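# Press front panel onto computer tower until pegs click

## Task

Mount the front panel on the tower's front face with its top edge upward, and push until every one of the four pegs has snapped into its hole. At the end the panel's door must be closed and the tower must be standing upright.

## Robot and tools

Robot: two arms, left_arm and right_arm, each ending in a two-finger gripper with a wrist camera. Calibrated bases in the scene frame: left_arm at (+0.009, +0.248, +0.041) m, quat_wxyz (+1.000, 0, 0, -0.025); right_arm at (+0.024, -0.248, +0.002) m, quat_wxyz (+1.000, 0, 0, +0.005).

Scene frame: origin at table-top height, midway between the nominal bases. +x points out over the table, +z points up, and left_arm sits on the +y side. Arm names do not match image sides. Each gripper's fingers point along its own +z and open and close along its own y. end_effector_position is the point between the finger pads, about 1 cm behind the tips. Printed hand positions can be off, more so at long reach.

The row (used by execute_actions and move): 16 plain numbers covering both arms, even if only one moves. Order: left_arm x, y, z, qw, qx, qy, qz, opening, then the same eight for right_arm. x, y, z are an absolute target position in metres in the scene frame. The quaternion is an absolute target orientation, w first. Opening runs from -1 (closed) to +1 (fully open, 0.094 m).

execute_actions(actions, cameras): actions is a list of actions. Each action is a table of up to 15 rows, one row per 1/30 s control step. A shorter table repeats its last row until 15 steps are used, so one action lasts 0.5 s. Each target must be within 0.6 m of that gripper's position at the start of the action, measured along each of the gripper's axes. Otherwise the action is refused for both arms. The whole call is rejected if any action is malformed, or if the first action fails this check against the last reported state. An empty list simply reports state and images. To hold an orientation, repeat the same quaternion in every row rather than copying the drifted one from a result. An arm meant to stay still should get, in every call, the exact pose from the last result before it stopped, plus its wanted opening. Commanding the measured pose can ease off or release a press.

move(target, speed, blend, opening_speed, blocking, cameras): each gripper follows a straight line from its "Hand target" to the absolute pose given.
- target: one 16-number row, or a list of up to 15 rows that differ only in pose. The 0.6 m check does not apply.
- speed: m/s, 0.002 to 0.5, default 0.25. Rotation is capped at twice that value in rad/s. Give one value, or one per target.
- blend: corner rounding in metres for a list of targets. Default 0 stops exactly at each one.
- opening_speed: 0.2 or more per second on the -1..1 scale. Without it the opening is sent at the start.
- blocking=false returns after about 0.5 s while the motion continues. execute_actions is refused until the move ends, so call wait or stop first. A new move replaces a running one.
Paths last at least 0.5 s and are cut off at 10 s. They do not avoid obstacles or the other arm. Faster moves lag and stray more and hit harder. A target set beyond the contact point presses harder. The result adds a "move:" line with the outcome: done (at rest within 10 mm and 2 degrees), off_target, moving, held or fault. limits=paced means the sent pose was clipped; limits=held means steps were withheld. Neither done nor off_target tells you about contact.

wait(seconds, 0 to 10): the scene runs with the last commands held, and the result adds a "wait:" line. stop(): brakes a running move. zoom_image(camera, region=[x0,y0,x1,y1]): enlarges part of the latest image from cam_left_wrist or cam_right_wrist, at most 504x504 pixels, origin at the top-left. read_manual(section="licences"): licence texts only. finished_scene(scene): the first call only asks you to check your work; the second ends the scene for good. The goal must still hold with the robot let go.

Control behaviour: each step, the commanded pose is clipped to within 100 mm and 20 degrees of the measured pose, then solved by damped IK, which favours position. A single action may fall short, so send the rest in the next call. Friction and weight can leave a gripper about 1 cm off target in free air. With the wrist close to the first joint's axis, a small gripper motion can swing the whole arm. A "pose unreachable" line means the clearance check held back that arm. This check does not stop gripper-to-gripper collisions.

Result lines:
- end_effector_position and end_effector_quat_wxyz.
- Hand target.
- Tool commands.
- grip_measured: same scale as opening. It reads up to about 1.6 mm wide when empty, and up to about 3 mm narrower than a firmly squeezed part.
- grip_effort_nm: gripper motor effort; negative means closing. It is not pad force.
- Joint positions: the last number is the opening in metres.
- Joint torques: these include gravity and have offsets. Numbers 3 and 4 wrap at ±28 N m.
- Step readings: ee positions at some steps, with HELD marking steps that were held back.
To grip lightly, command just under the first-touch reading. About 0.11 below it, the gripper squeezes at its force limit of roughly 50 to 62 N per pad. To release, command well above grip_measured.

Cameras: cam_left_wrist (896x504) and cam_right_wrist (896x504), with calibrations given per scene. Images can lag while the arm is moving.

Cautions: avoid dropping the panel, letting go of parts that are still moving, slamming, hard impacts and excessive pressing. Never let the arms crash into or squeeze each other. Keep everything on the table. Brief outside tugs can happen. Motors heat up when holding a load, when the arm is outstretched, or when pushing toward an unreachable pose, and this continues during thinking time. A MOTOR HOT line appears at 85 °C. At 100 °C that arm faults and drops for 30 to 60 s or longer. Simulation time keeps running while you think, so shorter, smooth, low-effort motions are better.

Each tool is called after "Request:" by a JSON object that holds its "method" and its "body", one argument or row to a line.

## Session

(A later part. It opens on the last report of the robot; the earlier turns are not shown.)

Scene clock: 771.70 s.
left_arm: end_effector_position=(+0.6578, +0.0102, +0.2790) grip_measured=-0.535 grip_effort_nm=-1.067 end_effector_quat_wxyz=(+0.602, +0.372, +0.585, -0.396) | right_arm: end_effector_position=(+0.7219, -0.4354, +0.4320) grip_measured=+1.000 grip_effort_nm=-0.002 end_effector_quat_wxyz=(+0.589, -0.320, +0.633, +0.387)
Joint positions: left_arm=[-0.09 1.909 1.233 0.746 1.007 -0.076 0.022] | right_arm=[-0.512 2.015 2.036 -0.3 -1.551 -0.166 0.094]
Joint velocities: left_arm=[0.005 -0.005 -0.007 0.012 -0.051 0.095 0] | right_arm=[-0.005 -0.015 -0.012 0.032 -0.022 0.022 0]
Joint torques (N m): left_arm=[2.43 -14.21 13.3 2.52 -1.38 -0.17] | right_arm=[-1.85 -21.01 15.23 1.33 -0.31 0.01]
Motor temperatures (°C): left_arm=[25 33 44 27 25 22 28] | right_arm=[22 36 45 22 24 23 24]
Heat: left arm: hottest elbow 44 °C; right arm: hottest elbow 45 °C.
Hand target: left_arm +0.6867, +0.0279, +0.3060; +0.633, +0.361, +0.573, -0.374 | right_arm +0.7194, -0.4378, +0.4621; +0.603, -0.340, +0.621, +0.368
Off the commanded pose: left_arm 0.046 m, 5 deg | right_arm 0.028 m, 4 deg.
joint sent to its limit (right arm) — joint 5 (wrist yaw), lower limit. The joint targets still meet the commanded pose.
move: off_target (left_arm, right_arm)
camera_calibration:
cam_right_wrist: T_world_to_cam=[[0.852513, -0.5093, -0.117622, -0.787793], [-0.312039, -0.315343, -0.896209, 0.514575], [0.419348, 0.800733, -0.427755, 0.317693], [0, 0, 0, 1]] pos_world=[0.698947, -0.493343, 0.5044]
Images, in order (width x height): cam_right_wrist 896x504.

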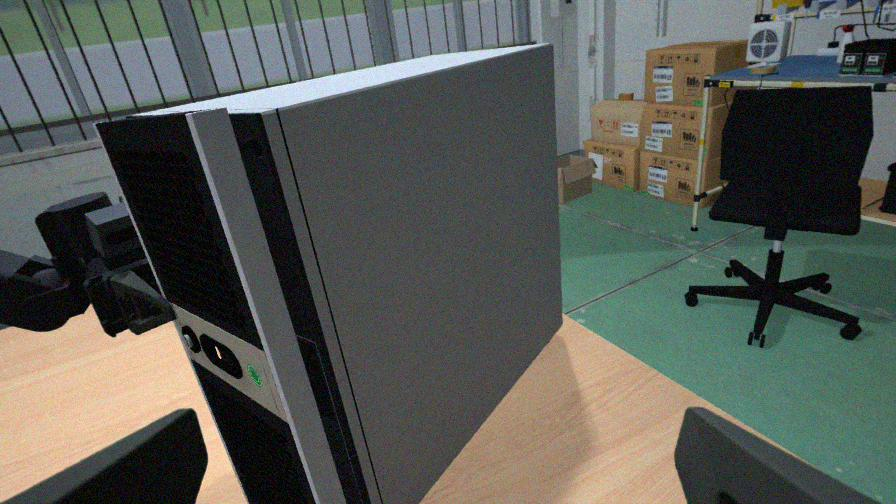

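Request:
{"method": "move", "body": {
  "target": [
    [0.645,0.005,0.324,0.6397,0.358,0.583,-0.352,-0.75,0.72,-0.44,0.46,0.604,-0.338,0.614,0.370,1]
  ],
  "speed": 0.1,
  "cameras": []
}}

Request:
{"method": "move", "body": {
  "target": [
    [0.645,0.005,0.324,0.6397,0.358,0.583,-0.352,-0.75,0.57,-0.26,0.68,0.593,-0.214,0.724,0.28,1]
  ],
  "cameras": ["cam_right_wrist"]
}}

Request:
{"method": "zoom_image", "body": {
  "camera": "cam_right_wrist",
  "region": [260, 280, 560, 440]
}}

Scene clock: 787.83 s.
left_arm: end_effector_position=(+0.6456, +0.0032, +0.2864) grip_measured=-0.535 grip_effort_nm=-1.067 end_effector_quat_wxyz=(+0.616, +0.353, +0.603, -0.363) | right_arm: end_effector_position=(+0.7219, -0.4354, +0.4325) grip_measured=+1.000 grip_effort_nm=0.002 end_effector_quat_wxyz=(+0.590, -0.321, +0.632, +0.387)
Joint positions: left_arm=[-0.12 1.841 1.166 0.711 0.892 -0.031 0.022] | right_arm=[-0.512 2.015 2.038 -0.3 -1.551 -0.166 0.094]
Joint velocities: left_arm=[-0.005 -0.005 -0.012 -0.017 -0.11 0.037 -0.001] | right_arm=[-0.015 -0.005 -0.017 0.002 0.037 0.022 0]
Joint torques (N m): left_arm=[0.03 -18.43 8.94 1.98 -0.44 0.03] | right_arm=[-1.96 -20.78 14.45 1.26 -0.31 -0.02]
Motor temperatures (°C): left_arm=[25 32 45 27 26 22 28] | right_arm=[22 35 45 22 24 23 24]
Heat: left arm: hottest elbow 45 °C; right arm: hottest elbow 45 °C.
Hand target: left_arm +0.6448, +0.0048, +0.3232; +0.639, +0.358, +0.583, -0.352 | right_arm +0.7187, -0.4394, +0.4597; +0.603, -0.339, +0.622, +0.367
Off the commanded pose: left_arm 0.038 m, 4 deg | right_arm 0.028 m, 4 deg.
joint sent to its limit (right arm) — joint 5 (wrist yaw), lower limit. The joint targets still meet the commanded pose.
move: off_target (left_arm, right_arm)
No camera images: "cameras" was empty.

Scene clock: 790.07 s.
left_arm: end_effector_position=(+0.6452, +0.0034, +0.2859) grip_measured=-0.535 grip_effort_nm=-1.067 end_effector_quat_wxyz=(+0.616, +0.353, +0.604, -0.363) | right_arm: end_effector_position=(+0.5707, -0.2670, +0.6567) grip_measured=+1.000 grip_effort_nm=0.002 end_effector_quat_wxyz=(+0.582, -0.205, +0.734, +0.285)
Joint positions: left_arm=[-0.12 1.84 1.164 0.711 0.892 -0.031 0.022] | right_arm=[-0.314 1.436 1.957 -0.827 -1.009 -0.079 0.094]
Joint velocities: left_arm=[0.005 -0.015 0.002 -0.007 0.037 -0.022 0] | right_arm=[0.005 -0.005 0.002 -0.012 -0.007 -0.022 0]
Joint torques (N m): left_arm=[0.21 -18.32 8.92 2.09 -0.45 -0.01] | right_arm=[-0.73 -11.28 14.05 0.8 -0.01 -0.06]
Motor temperatures (°C): left_arm=[25 32 44 27 26 22 28] | right_arm=[22 35 45 22 24 23 24]
Heat: left arm: hottest elbow 44 °C; right arm: hottest elbow 45 °C.
Hand target: left_arm +0.6447, +0.0050, +0.3237; +0.640, +0.357, +0.583, -0.352 | right_arm +0.5678, -0.2616, +0.6765; +0.593, -0.215, +0.725, +0.279
Off the commanded pose: left_arm 0.038 m, 4 deg | right_arm 0.024 m, 2 deg.
move: off_target (left_arm, right_arm)
camera_calibration:
cam_right_wrist: T_world_to_cam=[[0.618378, -0.764643, -0.181464, -0.439272], [-0.536071, -0.241569, -0.808871, 0.812022], [0.574662, 0.597466, -0.559284, 0.285877], [0, 0, 0, 1]] pos_world=[0.542655, -0.310529, 0.736996]
Images, in order (width x height): cam_right_wrist 896x504.

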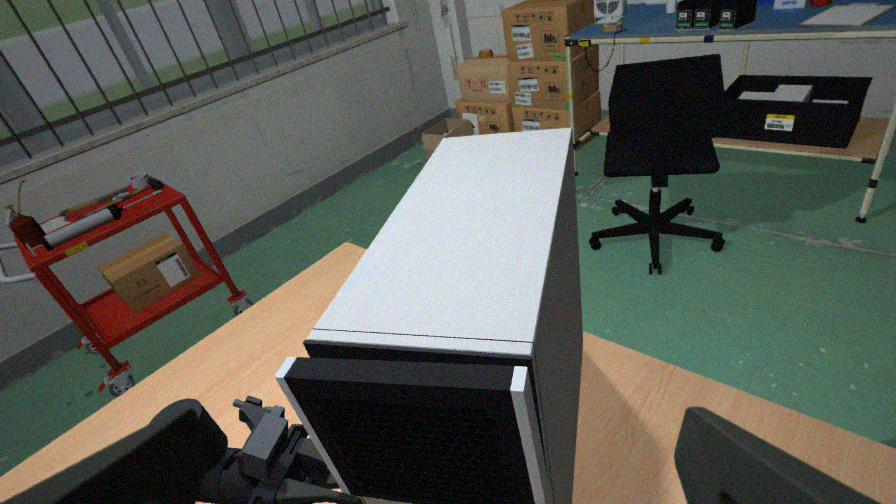

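Scaled by 1.680 from the camera's 896x504 image, which has a finer 1280x720 frame.

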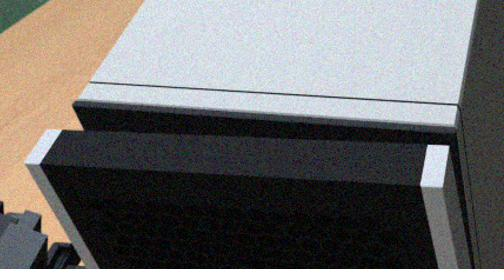

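Request:
{"method": "move", "body": {
  "target": [
    [0.655,0.0125,0.316,0.635,0.3655,0.578,-0.360,-0.75,0.57,-0.26,0.68,0.593,-0.214,0.724,0.28,1],
    [0.671,0.021,0.312,0.637,0.3618,0.581,-0.356,-0.75,0.57,-0.26,0.68,0.593,-0.214,0.724,0.28,1]
  ],
  "speed": 0.08,
  "cameras": ["cam_right_wrist"]
}}

Request:
{"method": "zoom_image", "body": {
  "camera": "cam_right_wrist",
  "region": [260, 280, 560, 440]
}}

Request:
{"method": "move", "body": {
  "target": [
    [0.671,0.021,0.312,0.637,0.3618,0.581,-0.356,-0.75,0.72,-0.44,0.46,0.604,-0.338,0.614,0.370,1]
  ],
  "cameras": []
}}

Request:
{"method": "wait", "body": {
  "seconds": 0.3,
  "cameras": ["cam_right_wrist"]
}}

Request:
{"method": "zoom_image", "body": {
  "camera": "cam_right_wrist",
  "region": [180, 90, 300, 176]
}}

Scene clock: 809.60 s.
left_arm: end_effector_position=(+0.6467, +0.0148, +0.2835) grip_measured=-0.535 grip_effort_nm=-1.067 end_effector_quat_wxyz=(+0.612, +0.363, +0.598, -0.368) | right_arm: end_effector_position=(+0.5704, -0.2661, +0.6602) grip_measured=+1.000 grip_effort_nm=0.007 end_effector_quat_wxyz=(+0.584, -0.207, +0.732, +0.283)
Joint positions: left_arm=[-0.095 1.85 1.173 0.711 0.942 -0.024 0.022] | right_arm=[-0.312 1.437 1.966 -0.827 -1.006 -0.079 0.094]
Joint velocities: left_arm=[0.005 -0.005 0.007 -0.002 -0.037 -0.007 0.001] | right_arm=[-0.005 -0.005 -0.002 -0.012 -0.022 0.022 0]
Joint torques (N m): left_arm=[1.14 -13.92 12.9 2.48 -0.45 -0.13] | right_arm=[-0.32 -11.81 13.94 1.26 -0.01 0.09]
Motor temperatures (°C): left_arm=[25 31 43 27 25 22 28] | right_arm=[22 35 46 22 24 23 24]
Heat: left arm: hottest elbow 43 °C; right arm: hottest elbow 46 °C.
Hand target: left_arm +0.6682, +0.0221, +0.3118; +0.637, +0.361, +0.581, -0.356 | right_arm +0.5692, -0.2601, +0.6793; +0.594, -0.214, +0.724, +0.280
Off the commanded pose: left_arm 0.038 m, 4 deg | right_arm 0.021 m, 2 deg.
move: off_target (left_arm, right_arm)
camera_calibration:
cam_right_wrist: T_world_to_cam=[[0.618704, -0.765792, -0.175408, -0.442307], [-0.531144, -0.24322, -0.811622, 0.813491], [0.578871, 0.595321, -0.557227, 0.283168], [0, 0, 0, 1]] pos_world=[0.54182, -0.309433, 0.740452]
Images, in order (width x height): cam_right_wrist 896x504.

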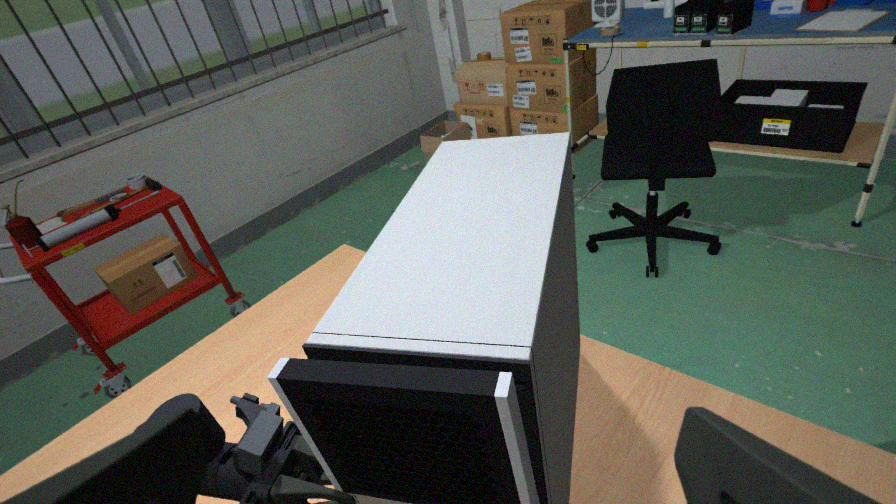

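Scaled by 1.680 from the camera's 896x504 image, which has a finer 1280x720 frame.

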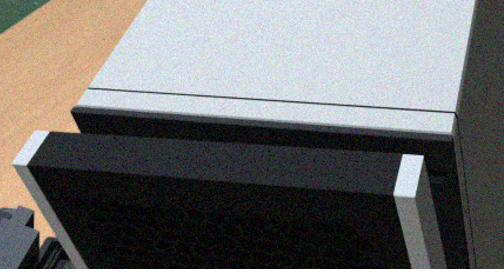

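Scene clock: 811.80 s.
left_arm: end_effector_position=(+0.6467, +0.0147, +0.2835) grip_measured=-0.535 grip_effort_nm=-1.072 end_effector_quat_wxyz=(+0.612, +0.363, +0.598, -0.368) | right_arm: end_effector_position=(+0.7220, -0.4354, +0.4318) grip_measured=+1.000 grip_effort_nm=-0.007 end_effector_quat_wxyz=(+0.589, -0.320, +0.633, +0.387)
Joint positions: left_arm=[-0.095 1.85 1.173 0.711 0.943 -0.024 0.022] | right_arm=[-0.512 2.015 2.036 -0.3 -1.551 -0.166 0.094]
Joint velocities: left_arm=[-0.015 -0.015 -0.002 -0.007 -0.022 0.066 -0.001] | right_arm=[0.005 -0.015 0.002 -0.007 0.037 -0.022 0]
Joint torques (N m): left_arm=[1.61 -14.21 12.89 2.47 -0.44 -0.11] | right_arm=[-1.73 -21.3 15.3 1.4 -0.32 0.02]
Motor temperatures (°C): left_arm=[25 31 43 27 25 22 28] | right_arm=[22 35 47 22 24 23 24]
Heat: left arm: hottest elbow 43 °C; right arm: hottest elbow 47 °C.
Hand target: left_arm +0.6682, +0.0222, +0.3119; +0.637, +0.362, +0.581, -0.356 | right_arm +0.7194, -0.4377, +0.4620; +0.603, -0.340, +0.621, +0.368
Off the commanded pose: left_arm 0.038 m, 4 deg | right_arm 0.029 m, 4 deg.
joint sent to its limit (right arm) — joint 5 (wrist yaw), lower limit. The joint targets still meet the commanded pose.
move: off_target (left_arm, right_arm)
No camera images: "cameras" was empty.

Scene clock: 812.10 s.
left_arm: end_effector_position=(+0.6467, +0.0147, +0.2835) grip_measured=-0.535 grip_effort_nm=-1.067 end_effector_quat_wxyz=(+0.612, +0.363, +0.598, -0.368) | right_arm: end_effector_position=(+0.7220, -0.4354, +0.4320) grip_measured=+1.000 grip_effort_nm=-0.002 end_effector_quat_wxyz=(+0.589, -0.321, +0.632, +0.387)
Joint positions: left_arm=[-0.095 1.85 1.173 0.711 0.943 -0.024 0.022] | right_arm=[-0.512 2.015 2.037 -0.3 -1.551 -0.166 0.094]
Joint velocities: left_arm=[0.005 -0.005 0.002 0.012 0.007 -0.037 -0.001] | right_arm=[-0.024 -0.005 -0.002 0.012 0.037 -0.095 0]
Joint torques (N m): left_arm=[1.2 -14.33 12.81 2.44 -0.43 -0.13] | right_arm=[-1.32 -21.3 15.28 1.25 -0.32 0.03]
Motor temperatures (°C): left_arm=[25 31 43 27 25 22 28] | right_arm=[22 35 47 22 24 23 24]
Heat: left arm: hottest elbow 43 °C; right arm: hottest elbow 47 °C.
Hand target: left_arm +0.6682, +0.0222, +0.3119; +0.637, +0.362, +0.581, -0.356 | right_arm +0.7194, -0.4377, +0.4620; +0.603, -0.340, +0.621, +0.368
Tool commands: left_gripper/opening=-0.75 right_gripper/opening=+1.0
Off the commanded pose: left_arm 0.038 m, 4 deg | right_arm 0.028 m, 4 deg.
wait: 0.30 s; at rest by 0.17 s
camera_calibration:
cam_right_wrist: T_world_to_cam=[[0.852553, -0.509321, -0.117243, -0.788128], [-0.311739, -0.315507, -0.896256, 0.514271], [0.419491, 0.800654, -0.427762, 0.317536], [0, 0, 0, 1]] pos_world=[0.699035, -0.493391, 0.504346]
Images, in order (width x height): cam_right_wrist 896x504.

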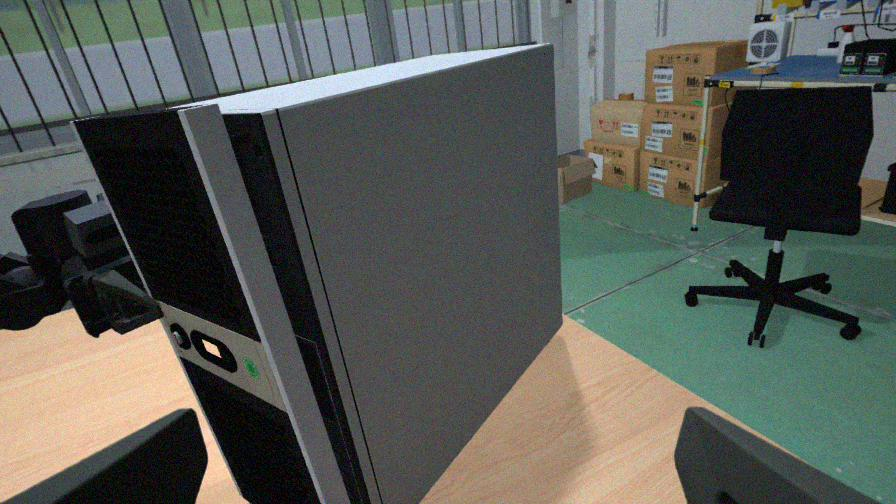

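Scaled by 4.200 from the camera's 896x504 image, which has a finer 1280x720 frame.

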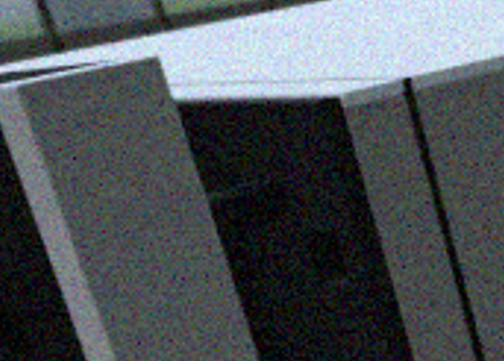

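Request:
{"method": "move", "body": {
  "target": [
    [0.692,0.012,0.304,0.637,0.3618,0.581,-0.356,-0.75,0.72,-0.44,0.46,0.604,-0.338,0.614,0.370,1]
  ],
  "speed": 0.08,
  "cameras": ["cam_right_wrist"]
}}

Request:
{"method": "zoom_image", "body": {
  "camera": "cam_right_wrist",
  "region": [180, 90, 300, 176]
}}

Request:
{"method": "move", "body": {
  "target": [
    [0.692,0.012,0.304,0.637,0.3618,0.581,-0.356,-0.75,0.57,-0.26,0.68,0.593,-0.214,0.724,0.28,1]
  ],
  "cameras": ["cam_right_wrist"]
}}

Request:
{"method": "zoom_image", "body": {
  "camera": "cam_right_wrist",
  "region": [260, 280, 560, 440]
}}

Scene clock: 822.07 s.
left_arm: end_effector_position=(+0.6555, +0.0074, +0.2784) grip_measured=-0.535 grip_effort_nm=-1.062 end_effector_quat_wxyz=(+0.607, +0.370, +0.594, -0.378) | right_arm: end_effector_position=(+0.7221, -0.4354, +0.4321) grip_measured=+1.000 grip_effort_nm=-0.002 end_effector_quat_wxyz=(+0.590, -0.321, +0.632, +0.387)
Joint positions: left_arm=[-0.1 1.887 1.214 0.711 0.964 -0.031 0.022] | right_arm=[-0.512 2.015 2.037 -0.3 -1.551 -0.166 0.094]
Joint velocities: left_arm=[-0.005 -0.005 0.002 0.012 -0.022 -0.037 0] | right_arm=[-0.024 -0.015 -0.007 -0.017 -0.066 0.066 0]
Joint torques (N m): left_arm=[0.91 -13.68 14.23 2.28 -1.84 -0.04] | right_arm=[-2.08 -21.3 14.54 1.42 -0.32 -0.03]
Motor temperatures (°C): left_arm=[25 31 42 27 25 22 28] | right_arm=[22 35 47 22 24 23 24]
Heat: left arm: hottest elbow 42 °C; right arm: hottest elbow 47 °C.
Hand target: left_arm +0.6872, +0.0145, +0.3038; +0.637, +0.361, +0.581, -0.356 | right_arm +0.7187, -0.4394, +0.4595; +0.603, -0.339, +0.622, +0.367
Off the commanded pose: left_arm 0.045 m, 5 deg | right_arm 0.028 m, 4 deg.
joint sent to its limit (right arm) — joint 5 (wrist yaw), lower limit. The joint targets still meet the commanded pose.
move: off_target (left_arm, right_arm)
camera_calibration:
cam_right_wrist: T_world_to_cam=[[0.852592, -0.509343, -0.116865, -0.788313], [-0.31144, -0.315671, -0.896302, 0.51416], [0.419634, 0.800576, -0.427768, 0.317476], [0, 0, 0, 1]] pos_world=[0.699015, -0.49338, 0.504523]
Images, in order (width x height): cam_right_wrist 896x504.

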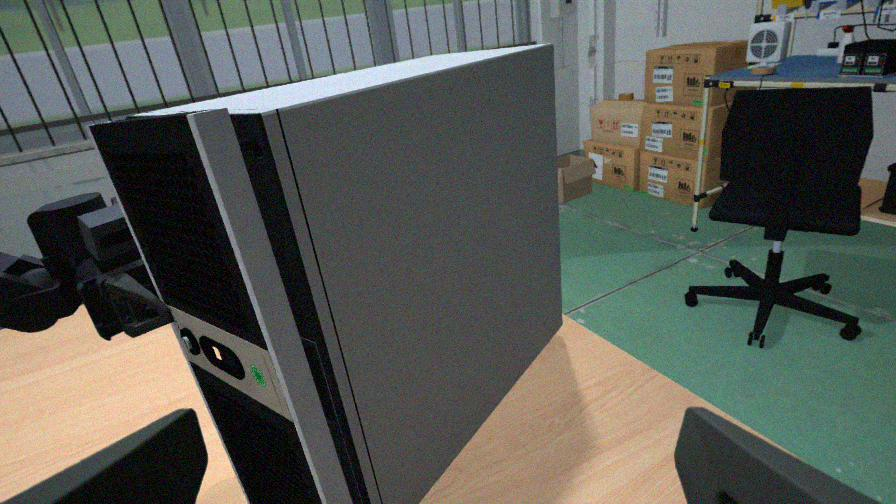

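Scaled by 4.200 from the camera's 896x504 image, which has a finer 1280x720 frame.

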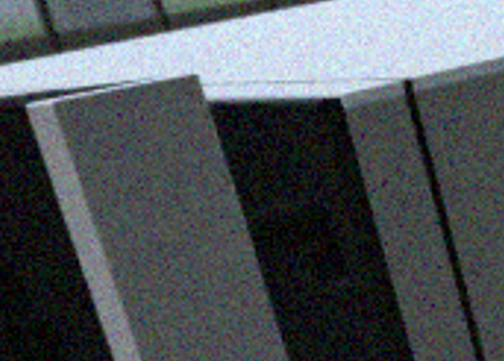

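Scene clock: 824.30 s.
left_arm: end_effector_position=(+0.6556, +0.0073, +0.2786) grip_measured=-0.535 grip_effort_nm=-1.062 end_effector_quat_wxyz=(+0.607, +0.370, +0.593, -0.378) | right_arm: end_effector_position=(+0.5707, -0.2668, +0.6569) grip_measured=+1.000 grip_effort_nm=-0.002 end_effector_quat_wxyz=(+0.582, -0.205, +0.734, +0.285)
Joint positions: left_arm=[-0.1 1.887 1.215 0.711 0.965 -0.031 0.022] | right_arm=[-0.313 1.437 1.958 -0.828 -1.009 -0.079 0.094]
Joint velocities: left_arm=[-0.015 -0.005 0.007 0.002 -0.022 0.007 -0.001] | right_arm=[-0.005 -0.005 0.007 0.012 -0.022 0.007 0]
Joint torques (N m): left_arm=[1.14 -13.33 14.31 2.15 -1.83 -0.07] | right_arm=[-0.91 -10.75 13.86 0.98 -0.01 -0.02]
Motor temperatures (°C): left_arm=[25 31 43 27 26 22 28] | right_arm=[22 35 47 22 24 23 24]
Heat: left arm: hottest elbow 43 °C; right arm: hottest elbow 47 °C.
Hand target: left_arm +0.6872, +0.0143, +0.3042; +0.637, +0.361, +0.580, -0.356 | right_arm +0.5679, -0.2614, +0.6767; +0.592, -0.215, +0.725, +0.279
Off the commanded pose: left_arm 0.045 m, 5 deg | right_arm 0.024 m, 2 deg.
move: off_target (left_arm, right_arm)
camera_calibration:
cam_right_wrist: T_world_to_cam=[[0.618578, -0.764394, -0.181833, -0.438878], [-0.536196, -0.241513, -0.808805, 0.812319], [0.57433, 0.597807, -0.55926, 0.28615], [0, 0, 0, 1]] pos_world=[0.542698, -0.310352, 0.737237]
Images, in order (width x height): cam_right_wrist 896x504.

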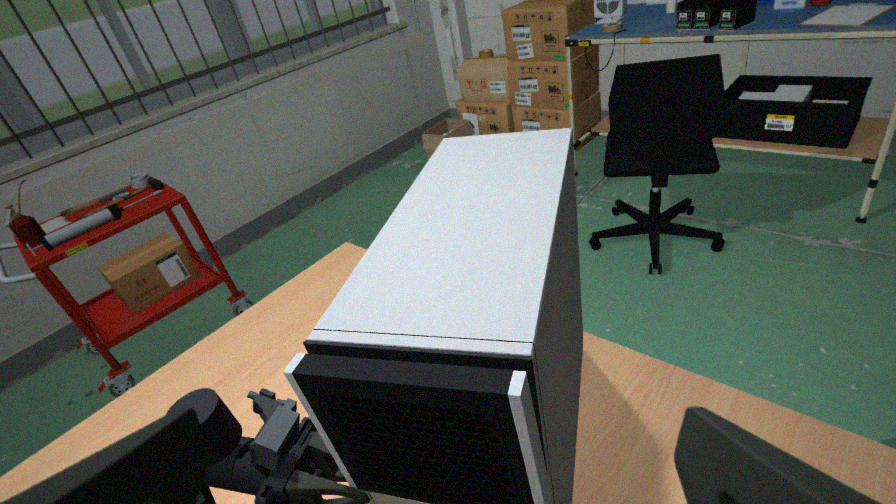

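Scaled by 1.680 from the camera's 896x504 image, which has a finer 1280x720 frame.

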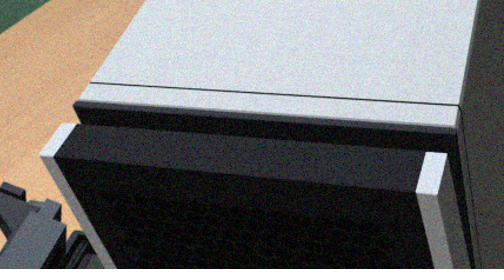

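Request:
{"method": "move", "body": {
  "target": [
    [0.692,0.012,0.304,0.637,0.3618,0.581,-0.356,-0.75,0.72,-0.44,0.46,0.604,-0.338,0.614,0.370,1]
  ],
  "cameras": ["cam_right_wrist"]
}}

Request:
{"method": "zoom_image", "body": {
  "camera": "cam_right_wrist",
  "region": [230, 124, 286, 164]
}}

Request:
{"method": "move", "body": {
  "target": [
    [0.692,0.012,0.304,0.637,0.3618,0.581,-0.356,-0.75,0.71,-0.40,0.52,0.604,-0.318,0.634,0.350,1]
  ],
  "cameras": ["cam_right_wrist"]
}}

Request:
{"method": "zoom_image", "body": {
  "camera": "cam_right_wrist",
  "region": [150, 100, 310, 220]
}}

Scene clock: 837.60 s.
left_arm: end_effector_position=(+0.6556, +0.0073, +0.2786) grip_measured=-0.535 grip_effort_nm=-1.057 end_effector_quat_wxyz=(+0.607, +0.370, +0.593, -0.378) | right_arm: end_effector_position=(+0.7220, -0.4351, +0.4324) grip_measured=+1.000 grip_effort_nm=0.002 end_effector_quat_wxyz=(+0.590, -0.321, +0.632, +0.387)
Joint positions: left_arm=[-0.1 1.887 1.215 0.711 0.965 -0.031 0.022] | right_arm=[-0.512 2.015 2.039 -0.308 -1.551 -0.173 0.094]
Joint velocities: left_arm=[-0.005 -0.015 -0.002 0.002 -0.037 -0.037 0] | right_arm=[-0.005 -0.015 0.007 -0.007 0.051 -0.051 0]
Joint torques (N m): left_arm=[0.91 -13.27 14.34 2.18 -1.84 -0.03] | right_arm=[-1.61 -20.72 15.21 1.24 -0.31 0.03]
Motor temperatures (°C): left_arm=[25 31 44 27 27 22 28] | right_arm=[22 35 47 22 24 23 24]
Heat: left arm: hottest elbow 44 °C; right arm: hottest elbow 47 °C.
Hand target: left_arm +0.6872, +0.0143, +0.3040; +0.637, +0.361, +0.581, -0.356 | right_arm +0.7195, -0.4376, +0.4621; +0.603, -0.340, +0.621, +0.368
Off the commanded pose: left_arm 0.045 m, 5 deg | right_arm 0.028 m, 4 deg.
joint sent to its limit (right arm) — joint 5 (wrist yaw), lower limit. The joint targets still meet the commanded pose.
move: off_target (left_arm, right_arm)
camera_calibration:
cam_right_wrist: T_world_to_cam=[[0.852876, -0.50904, -0.116104, -0.788456], [-0.310768, -0.316241, -0.896334, 0.513749], [0.419553, 0.800544, -0.427907, 0.31744], [0, 0, 0, 1]] pos_world=[0.69893, -0.493012, 0.504783]
Images, in order (width x height): cam_right_wrist 896x504.

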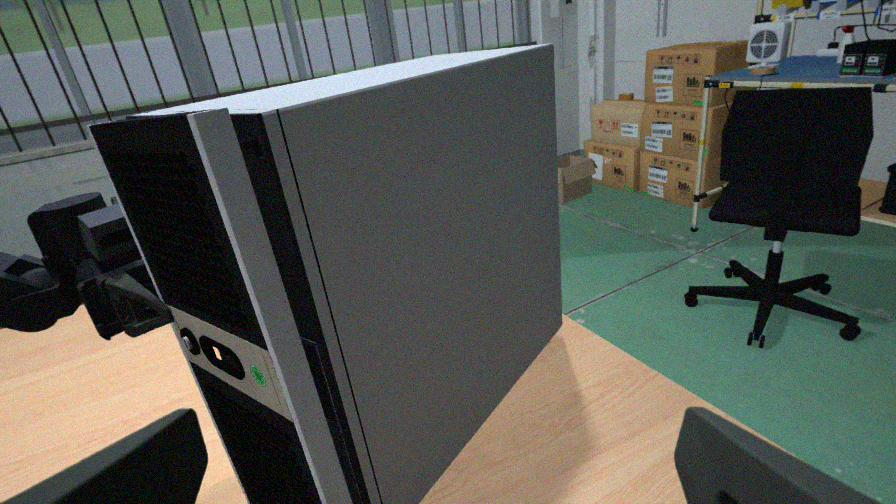

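Scaled by 9.000 from the camera's 896x504 image, which has a finer 1280x720 frame.

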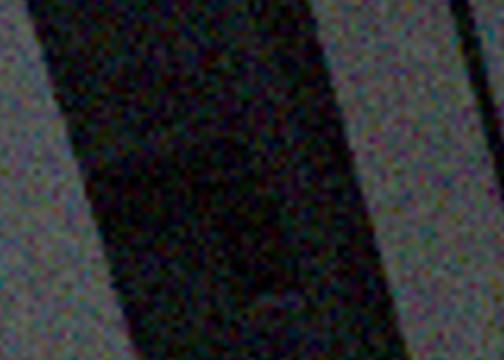

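Scene clock: 839.13 s.
left_arm: end_effector_position=(+0.6556, +0.0073, +0.2786) grip_measured=-0.535 grip_effort_nm=-1.072 end_effector_quat_wxyz=(+0.607, +0.370, +0.593, -0.378) | right_arm: end_effector_position=(+0.7064, -0.4034, +0.5040) grip_measured=+1.000 grip_effort_nm=0.002 end_effector_quat_wxyz=(+0.600, -0.309, +0.645, +0.360)
Joint positions: left_arm=[-0.1 1.887 1.215 0.711 0.965 -0.031 0.022] | right_arm=[-0.48 1.9 2.039 -0.328 -1.455 -0.094 0.094]
Joint velocities: left_arm=[-0.005 0.005 -0.002 -0.007 -0.037 0.022 -0.001] | right_arm=[-0.005 0.005 0.002 0.012 -0.051 0.066 0]
Joint torques (N m): left_arm=[1.03 -13.16 14.38 2.18 -1.83 -0.07] | right_arm=[-1.14 -18.73 13.9 1.5 0.03 0.11]
Motor temperatures (°C): left_arm=[25 31 44 27 27 22 28] | right_arm=[22 35 47 22 24 23 24]
Heat: left arm: hottest elbow 44 °C; right arm: hottest elbow 47 °C.
Hand target: left_arm +0.6872, +0.0143, +0.3040; +0.637, +0.361, +0.581, -0.356 | right_arm +0.7090, -0.4003, +0.5197; +0.607, -0.320, +0.637, +0.351
Off the commanded pose: left_arm 0.045 m, 5 deg | right_arm 0.017 m, 2 deg.
move: off_target (left_arm, right_arm)
camera_calibration:
cam_right_wrist: T_world_to_cam=[[0.819909, -0.563854, -0.0990861, -0.758123], [-0.325317, -0.316458, -0.89108, 0.590628], [0.471082, 0.762839, -0.442898, 0.285199], [0, 0, 0, 1]] pos_world=[0.679381, -0.458122, 0.577492]
Images, in order (width x height): cam_right_wrist 896x504.

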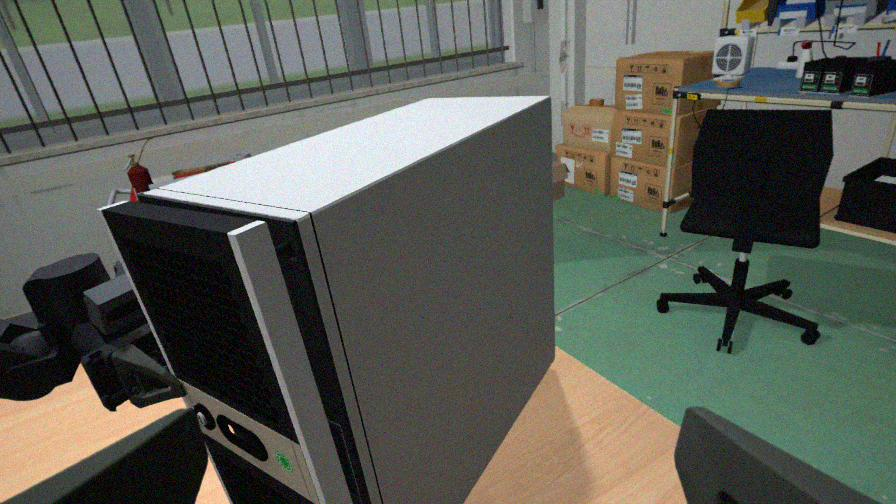

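Scaled by 3.150 from the camera's 896x504 image, which has a finer 1280x720 frame.

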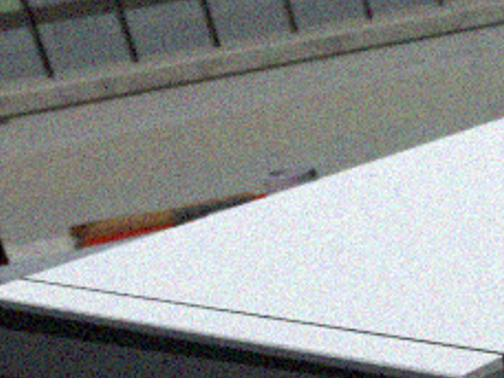

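Request:
{"method": "move", "body": {
  "target": [
    [0.682,0.006,0.292,0.637,0.3618,0.581,-0.356,-0.75,0.72,-0.44,0.46,0.604,-0.338,0.614,0.370,1]
  ],
  "speed": 0.08,
  "cameras": ["cam_right_wrist"]
}}

Request:
{"method": "zoom_image", "body": {
  "camera": "cam_right_wrist",
  "region": [230, 124, 286, 164]
}}

Scene clock: 854.20 s.
left_arm: end_effector_position=(+0.6563, +0.0056, +0.2788) grip_measured=-0.535 grip_effort_nm=-1.062 end_effector_quat_wxyz=(+0.610, +0.368, +0.591, -0.378) | right_arm: end_effector_position=(+0.7200, -0.4325, +0.4475) grip_measured=+1.000 grip_effort_nm=-0.007 end_effector_quat_wxyz=(+0.593, -0.326, +0.629, +0.383)
Joint positions: left_arm=[-0.104 1.892 1.215 0.731 0.957 -0.041 0.022] | right_arm=[-0.51 2.002 2.039 -0.228 -1.551 -0.094 0.094]
Joint velocities: left_arm=[-0.015 -0.005 0.007 -0.007 -0.081 -0.007 0.001] | right_arm=[-0.005 -0.015 0.007 -0.002 0.022 -0.022 0]
Joint torques (N m): left_arm=[-0.03 -13.33 12.07 2.61 -2.12 0.07] | right_arm=[-2.08 -19.72 13.39 1.37 -0.28 -0.11]
Motor temperatures (°C): left_arm=[25 31 45 27 28 22 28] | right_arm=[22 36 48 22 24 23 24]
Heat: left arm: hottest elbow 45 °C; right arm: hottest elbow 48 °C.
Hand target: left_arm +0.6796, +0.0074, +0.2920; +0.637, +0.361, +0.581, -0.356 | right_arm +0.7198, -0.4395, +0.4602; +0.603, -0.339, +0.621, +0.367
Off the commanded pose: left_arm 0.029 m, 4 deg | right_arm 0.015 m, 3 deg.
joint sent to its limit (right arm) — joint 5 (wrist yaw), lower limit. The joint targets still meet the commanded pose.
move: off_target (left_arm, right_arm)
camera_calibration:
cam_right_wrist: T_world_to_cam=[[0.855124, -0.508341, -0.101745, -0.79146], [-0.298182, -0.321731, -0.898652, 0.517115], [0.424087, 0.798798, -0.426699, 0.318095], [0, 0, 0, 1]] pos_world=[0.696091, -0.490053, 0.51991]
Images, in order (width x height): cam_right_wrist 896x504.

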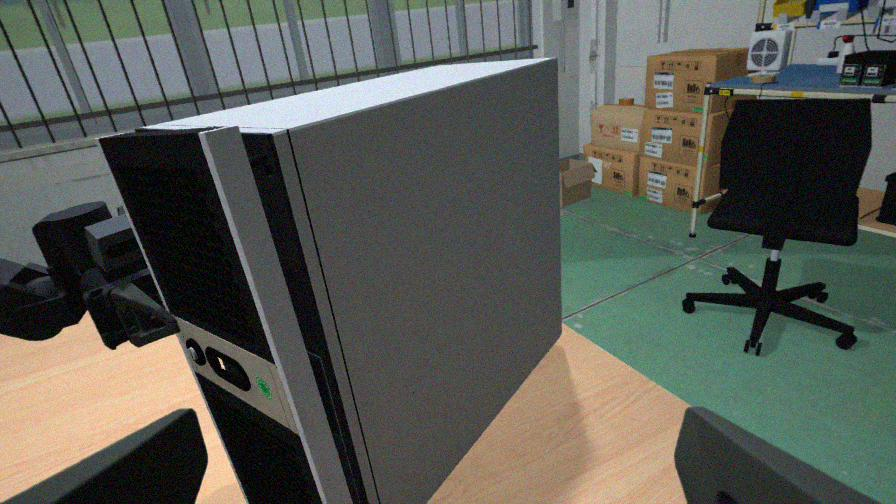

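Scaled by 9.000 from the camera's 896x504 image, which has a finer 1280x720 frame.

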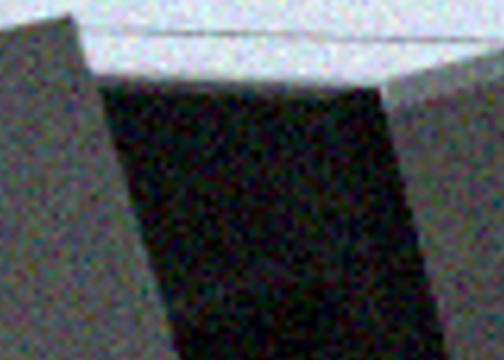

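Request:
{"method": "zoom_image", "body": {
  "camera": "cam_right_wrist",
  "region": [230, 135, 300, 185]
}}

Request:
{"method": "move", "body": {
  "target": [
    [0.685,0.008,0.280,0.637,0.3618,0.581,-0.356,-0.75,0.72,-0.44,0.46,0.604,-0.338,0.614,0.370,1]
  ],
  "speed": 0.08,
  "cameras": ["cam_right_wrist"]
}}

Request:
{"method": "zoom_image", "body": {
  "camera": "cam_right_wrist",
  "region": [230, 135, 300, 185]
}}

Scaled by 7.200 from the camera's 896x504 image, which has a finer 1280x720 frame.

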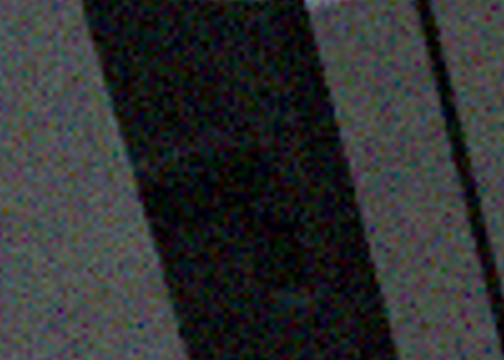

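Scene clock: 860.87 s.
left_arm: end_effector_position=(+0.6567, +0.0050, +0.2781) grip_measured=-0.535 grip_effort_nm=-1.053 end_effector_quat_wxyz=(+0.614, +0.367, +0.586, -0.379) | right_arm: end_effector_position=(+0.7201, -0.4325, +0.4478) grip_measured=+1.000 grip_effort_nm=-0.007 end_effector_quat_wxyz=(+0.593, -0.327, +0.628, +0.382)
Joint positions: left_arm=[-0.104 1.901 1.215 0.761 0.958 -0.054 0.022] | right_arm=[-0.51 2.002 2.039 -0.223 -1.551 -0.094 0.094]
Joint velocities: left_arm=[0.005 0.005 -0.022 -0.002 0.051 -0.037 0] | right_arm=[0.005 -0.005 0.002 0.012 0.051 -0.066 0]
Joint torques (N m): left_arm=[0.38 -11.99 11.97 2.45 -1.97 0.2] | right_arm=[-1.85 -20.01 13.16 1.43 -0.27 -0.1]
Motor temperatures (°C): left_arm=[25 31 45 27 28 22 28] | right_arm=[22 36 48 22 24 23 24]
Heat: left arm: hottest elbow 45 °C; right arm: hottest elbow 48 °C.
Hand target: left_arm +0.6823, +0.0095, +0.2798; +0.636, +0.362, +0.581, -0.356 | right_arm +0.7196, -0.4398, +0.4599; +0.603, -0.339, +0.621, +0.367
Off the commanded pose: left_arm 0.029 m, 4 deg | right_arm 0.014 m, 3 deg.
joint sent to its limit (right arm) — joint 5 (wrist yaw), lower limit. The joint targets still meet the commanded pose.
move: off_target (left_arm, right_arm)
camera_calibration:
cam_right_wrist: T_world_to_cam=[[0.855491, -0.508541, -0.0975726, -0.793708], [-0.29487, -0.323537, -0.899097, 0.514442], [0.425659, 0.797941, -0.426737, 0.316747], [0, 0, 0, 1]] pos_world=[0.695878, -0.489937, 0.520256]
Images, in order (width x height): cam_right_wrist 896x504.

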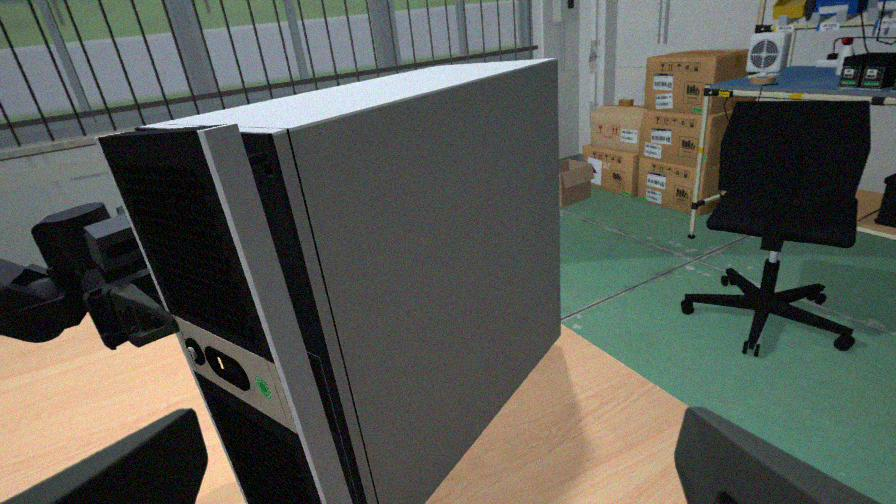

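Scaled by 7.200 from the camera's 896x504 image, which has a finer 1280x720 frame.

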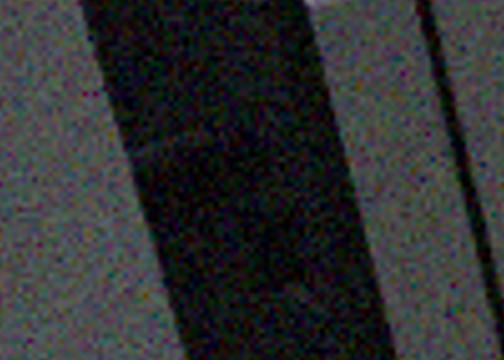

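Request:
{"method": "move", "body": {
  "target": [
    [0.685,0.008,0.284,0.637,0.3618,0.581,-0.356,-0.75,0.80,-0.42,0.09,0.604,-0.388,0.554,0.423,1]
  ],
  "cameras": ["cam_right_wrist"]
}}

Request:
{"method": "zoom_image", "body": {
  "camera": "cam_right_wrist",
  "region": [50, 100, 250, 300]
}}

Request:
{"method": "move", "body": {
  "target": [
    [0.685,0.008,0.284,0.637,0.3618,0.581,-0.356,-0.75,0.70,-0.44,0.10,0.604,-0.338,0.614,0.370,1]
  ],
  "cameras": ["cam_right_wrist"]
}}

Request:
{"method": "zoom_image", "body": {
  "camera": "cam_right_wrist",
  "region": [50, 100, 350, 350]
}}

Scene clock: 870.07 s.
left_arm: end_effector_position=(+0.6567, +0.0050, +0.2780) grip_measured=-0.535 grip_effort_nm=-1.067 end_effector_quat_wxyz=(+0.614, +0.367, +0.586, -0.379) | right_arm: end_effector_position=(+0.7857, -0.4226, +0.0642) grip_measured=+1.000 grip_effort_nm=-0.002 end_effector_quat_wxyz=(+0.583, -0.349, +0.618, +0.395)
Joint positions: left_arm=[-0.104 1.902 1.215 0.761 0.958 -0.054 0.022] | right_arm=[-0.457 2.516 1.963 0.096 -1.554 -0.376 0.094]
Joint velocities: left_arm=[-0.005 -0.005 0.017 0.012 0.037 0.022 0] | right_arm=[-0.015 -0.005 -0.032 -0.007 -0.051 0.007 0]
Joint torques (N m): left_arm=[0.5 -12.57 12.23 2.06 -1.95 0.19] | right_arm=[-0.32 -25.17 13.16 1.36 -0.31 -0.11]
Motor temperatures (°C): left_arm=[25 31 45 27 29 22 28] | right_arm=[22 37 48 22 24 23 24]
Heat: left arm: hottest elbow 45 °C; right arm: hottest elbow 48 °C.
Hand target: left_arm +0.6825, +0.0094, +0.2835; +0.636, +0.361, +0.581, -0.356 | right_arm +0.7982, -0.4187, +0.0910; +0.596, -0.376, +0.602, +0.376
Off the commanded pose: left_arm 0.029 m, 4 deg | right_arm 0.030 m, 9 deg.
joint sent to its limit (right arm) — joint 5 (wrist yaw), lower limit. The joint targets are off in orientation, not in position.
move: off_target (left_arm, right_arm)
camera_calibration:
cam_right_wrist: T_world_to_cam=[[0.88408, -0.459266, -0.0864714, -0.884577], [-0.268381, -0.347464, -0.898466, 0.16118], [0.382589, 0.817523, -0.430444, 0.159501], [0, 0, 0, 1]] pos_world=[0.764272, -0.480647, 0.13698]
Images, in order (width x height): cam_right_wrist 896x504.

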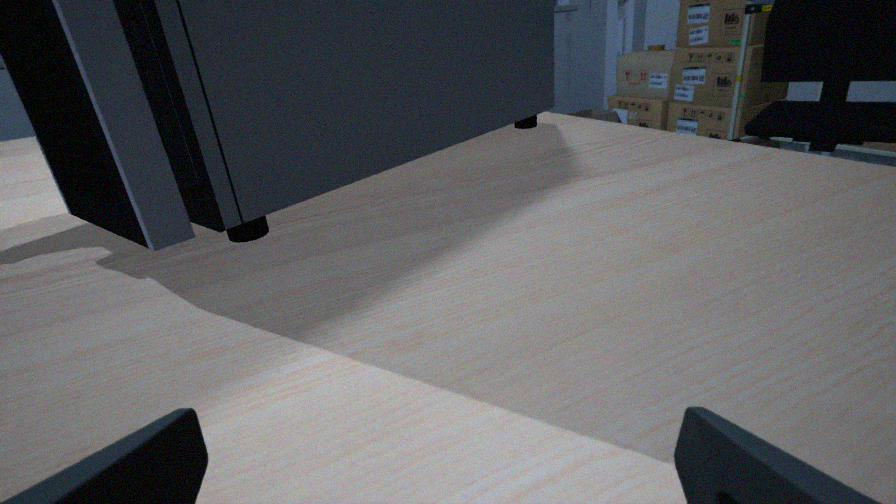

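Scaled by 2.520 from the camera's 896x504 image, which has a finer 1280x720 frame.

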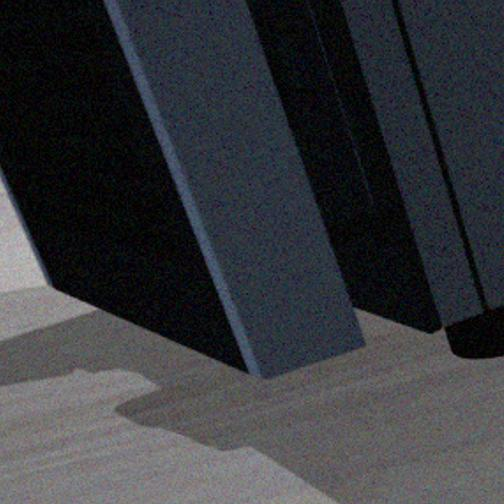

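Scene clock: 871.33 s.
left_arm: end_effector_position=(+0.6567, +0.0050, +0.2780) grip_measured=-0.535 grip_effort_nm=-1.062 end_effector_quat_wxyz=(+0.614, +0.367, +0.586, -0.379) | right_arm: end_effector_position=(+0.6981, -0.4407, +0.0859) grip_measured=+1.000 grip_effort_nm=-0.007 end_effector_quat_wxyz=(+0.596, -0.321, +0.633, +0.375)
Joint positions: left_arm=[-0.104 1.902 1.215 0.761 0.958 -0.054 0.022] | right_arm=[-0.536 2.289 1.591 0.135 -1.554 -0.471 0.094]
Joint velocities: left_arm=[-0.015 0.005 -0.012 -0.007 0.022 -0.037 0] | right_arm=[-0.005 0.005 -0.002 -0.002 -0.081 0.066 0]
Joint torques (N m): left_arm=[0.44 -12.69 12.15 2.11 -1.94 0.18] | right_arm=[-0.79 -23.06 7.73 1.22 -0.4 -0.19]
Motor temperatures (°C): left_arm=[25 31 45 27 29 22 28] | right_arm=[22 37 48 22 24 23 24]
Heat: left arm: hottest elbow 45 °C; right arm: hottest elbow 48 °C.
Hand target: left_arm +0.6824, +0.0094, +0.2837; +0.637, +0.361, +0.581, -0.356 | right_arm +0.6993, -0.4396, +0.0993; +0.604, -0.336, +0.626, +0.362
Off the commanded pose: left_arm 0.029 m, 4 deg | right_arm 0.014 m, 3 deg.
joint sent to its limit (right arm) — joint 5 (wrist yaw), lower limit. The joint targets still meet the commanded pose.
move: off_target (left_arm, right_arm)
camera_calibration:
cam_right_wrist: T_world_to_cam=[[0.844532, -0.526493, -0.0978288, -0.814537], [-0.30423, -0.32138, -0.896749, 0.187238], [0.440692, 0.787096, -0.43159, 0.163332], [0, 0, 0, 1]] pos_world=[0.672887, -0.497231, 0.158712]
Images, in order (width x height): cam_right_wrist 896x504.

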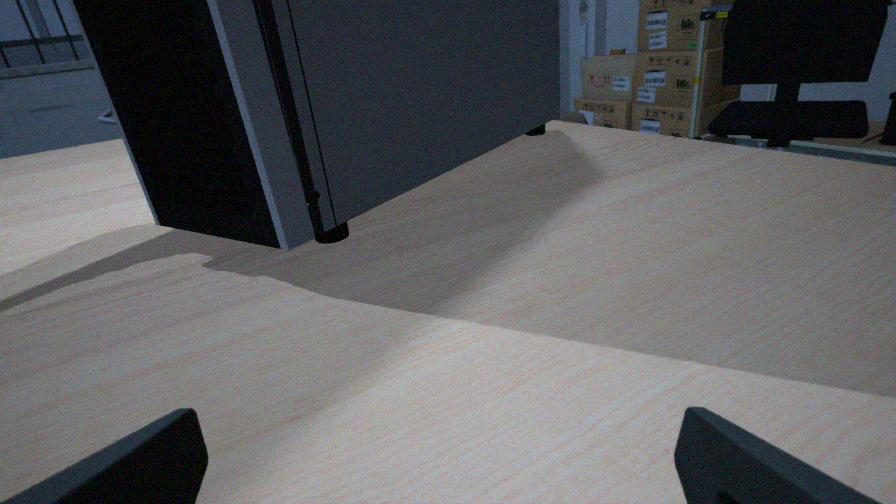

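Scaled by 1.680 from the camera's 896x504 image, which has a finer 1280x720 frame.

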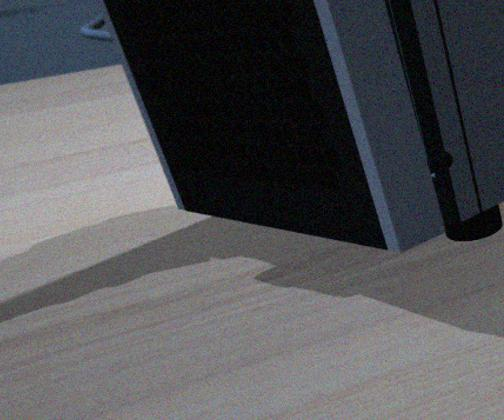

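Request:
{"method": "zoom_image", "body": {
  "camera": "cam_right_wrist",
  "region": [280, 165, 370, 255]
}}

Request:
{"method": "zoom_image", "body": {
  "camera": "cam_right_wrist",
  "region": [100, 180, 340, 280]
}}

Scaled by 5.600 from the camera's 896x504 image, which has a finer 1280x720 frame.

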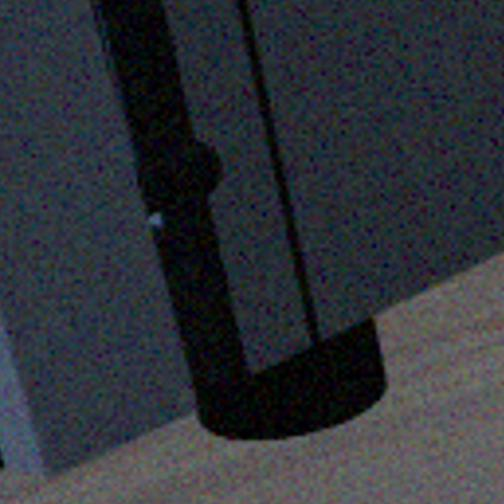

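Scaled by 2.100 from the camera's 896x504 image, which has a finer 1280x720 frame.

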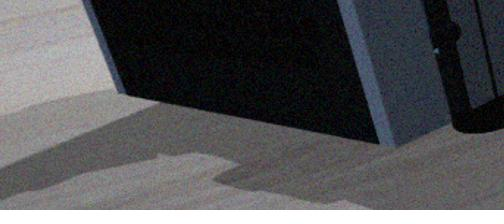

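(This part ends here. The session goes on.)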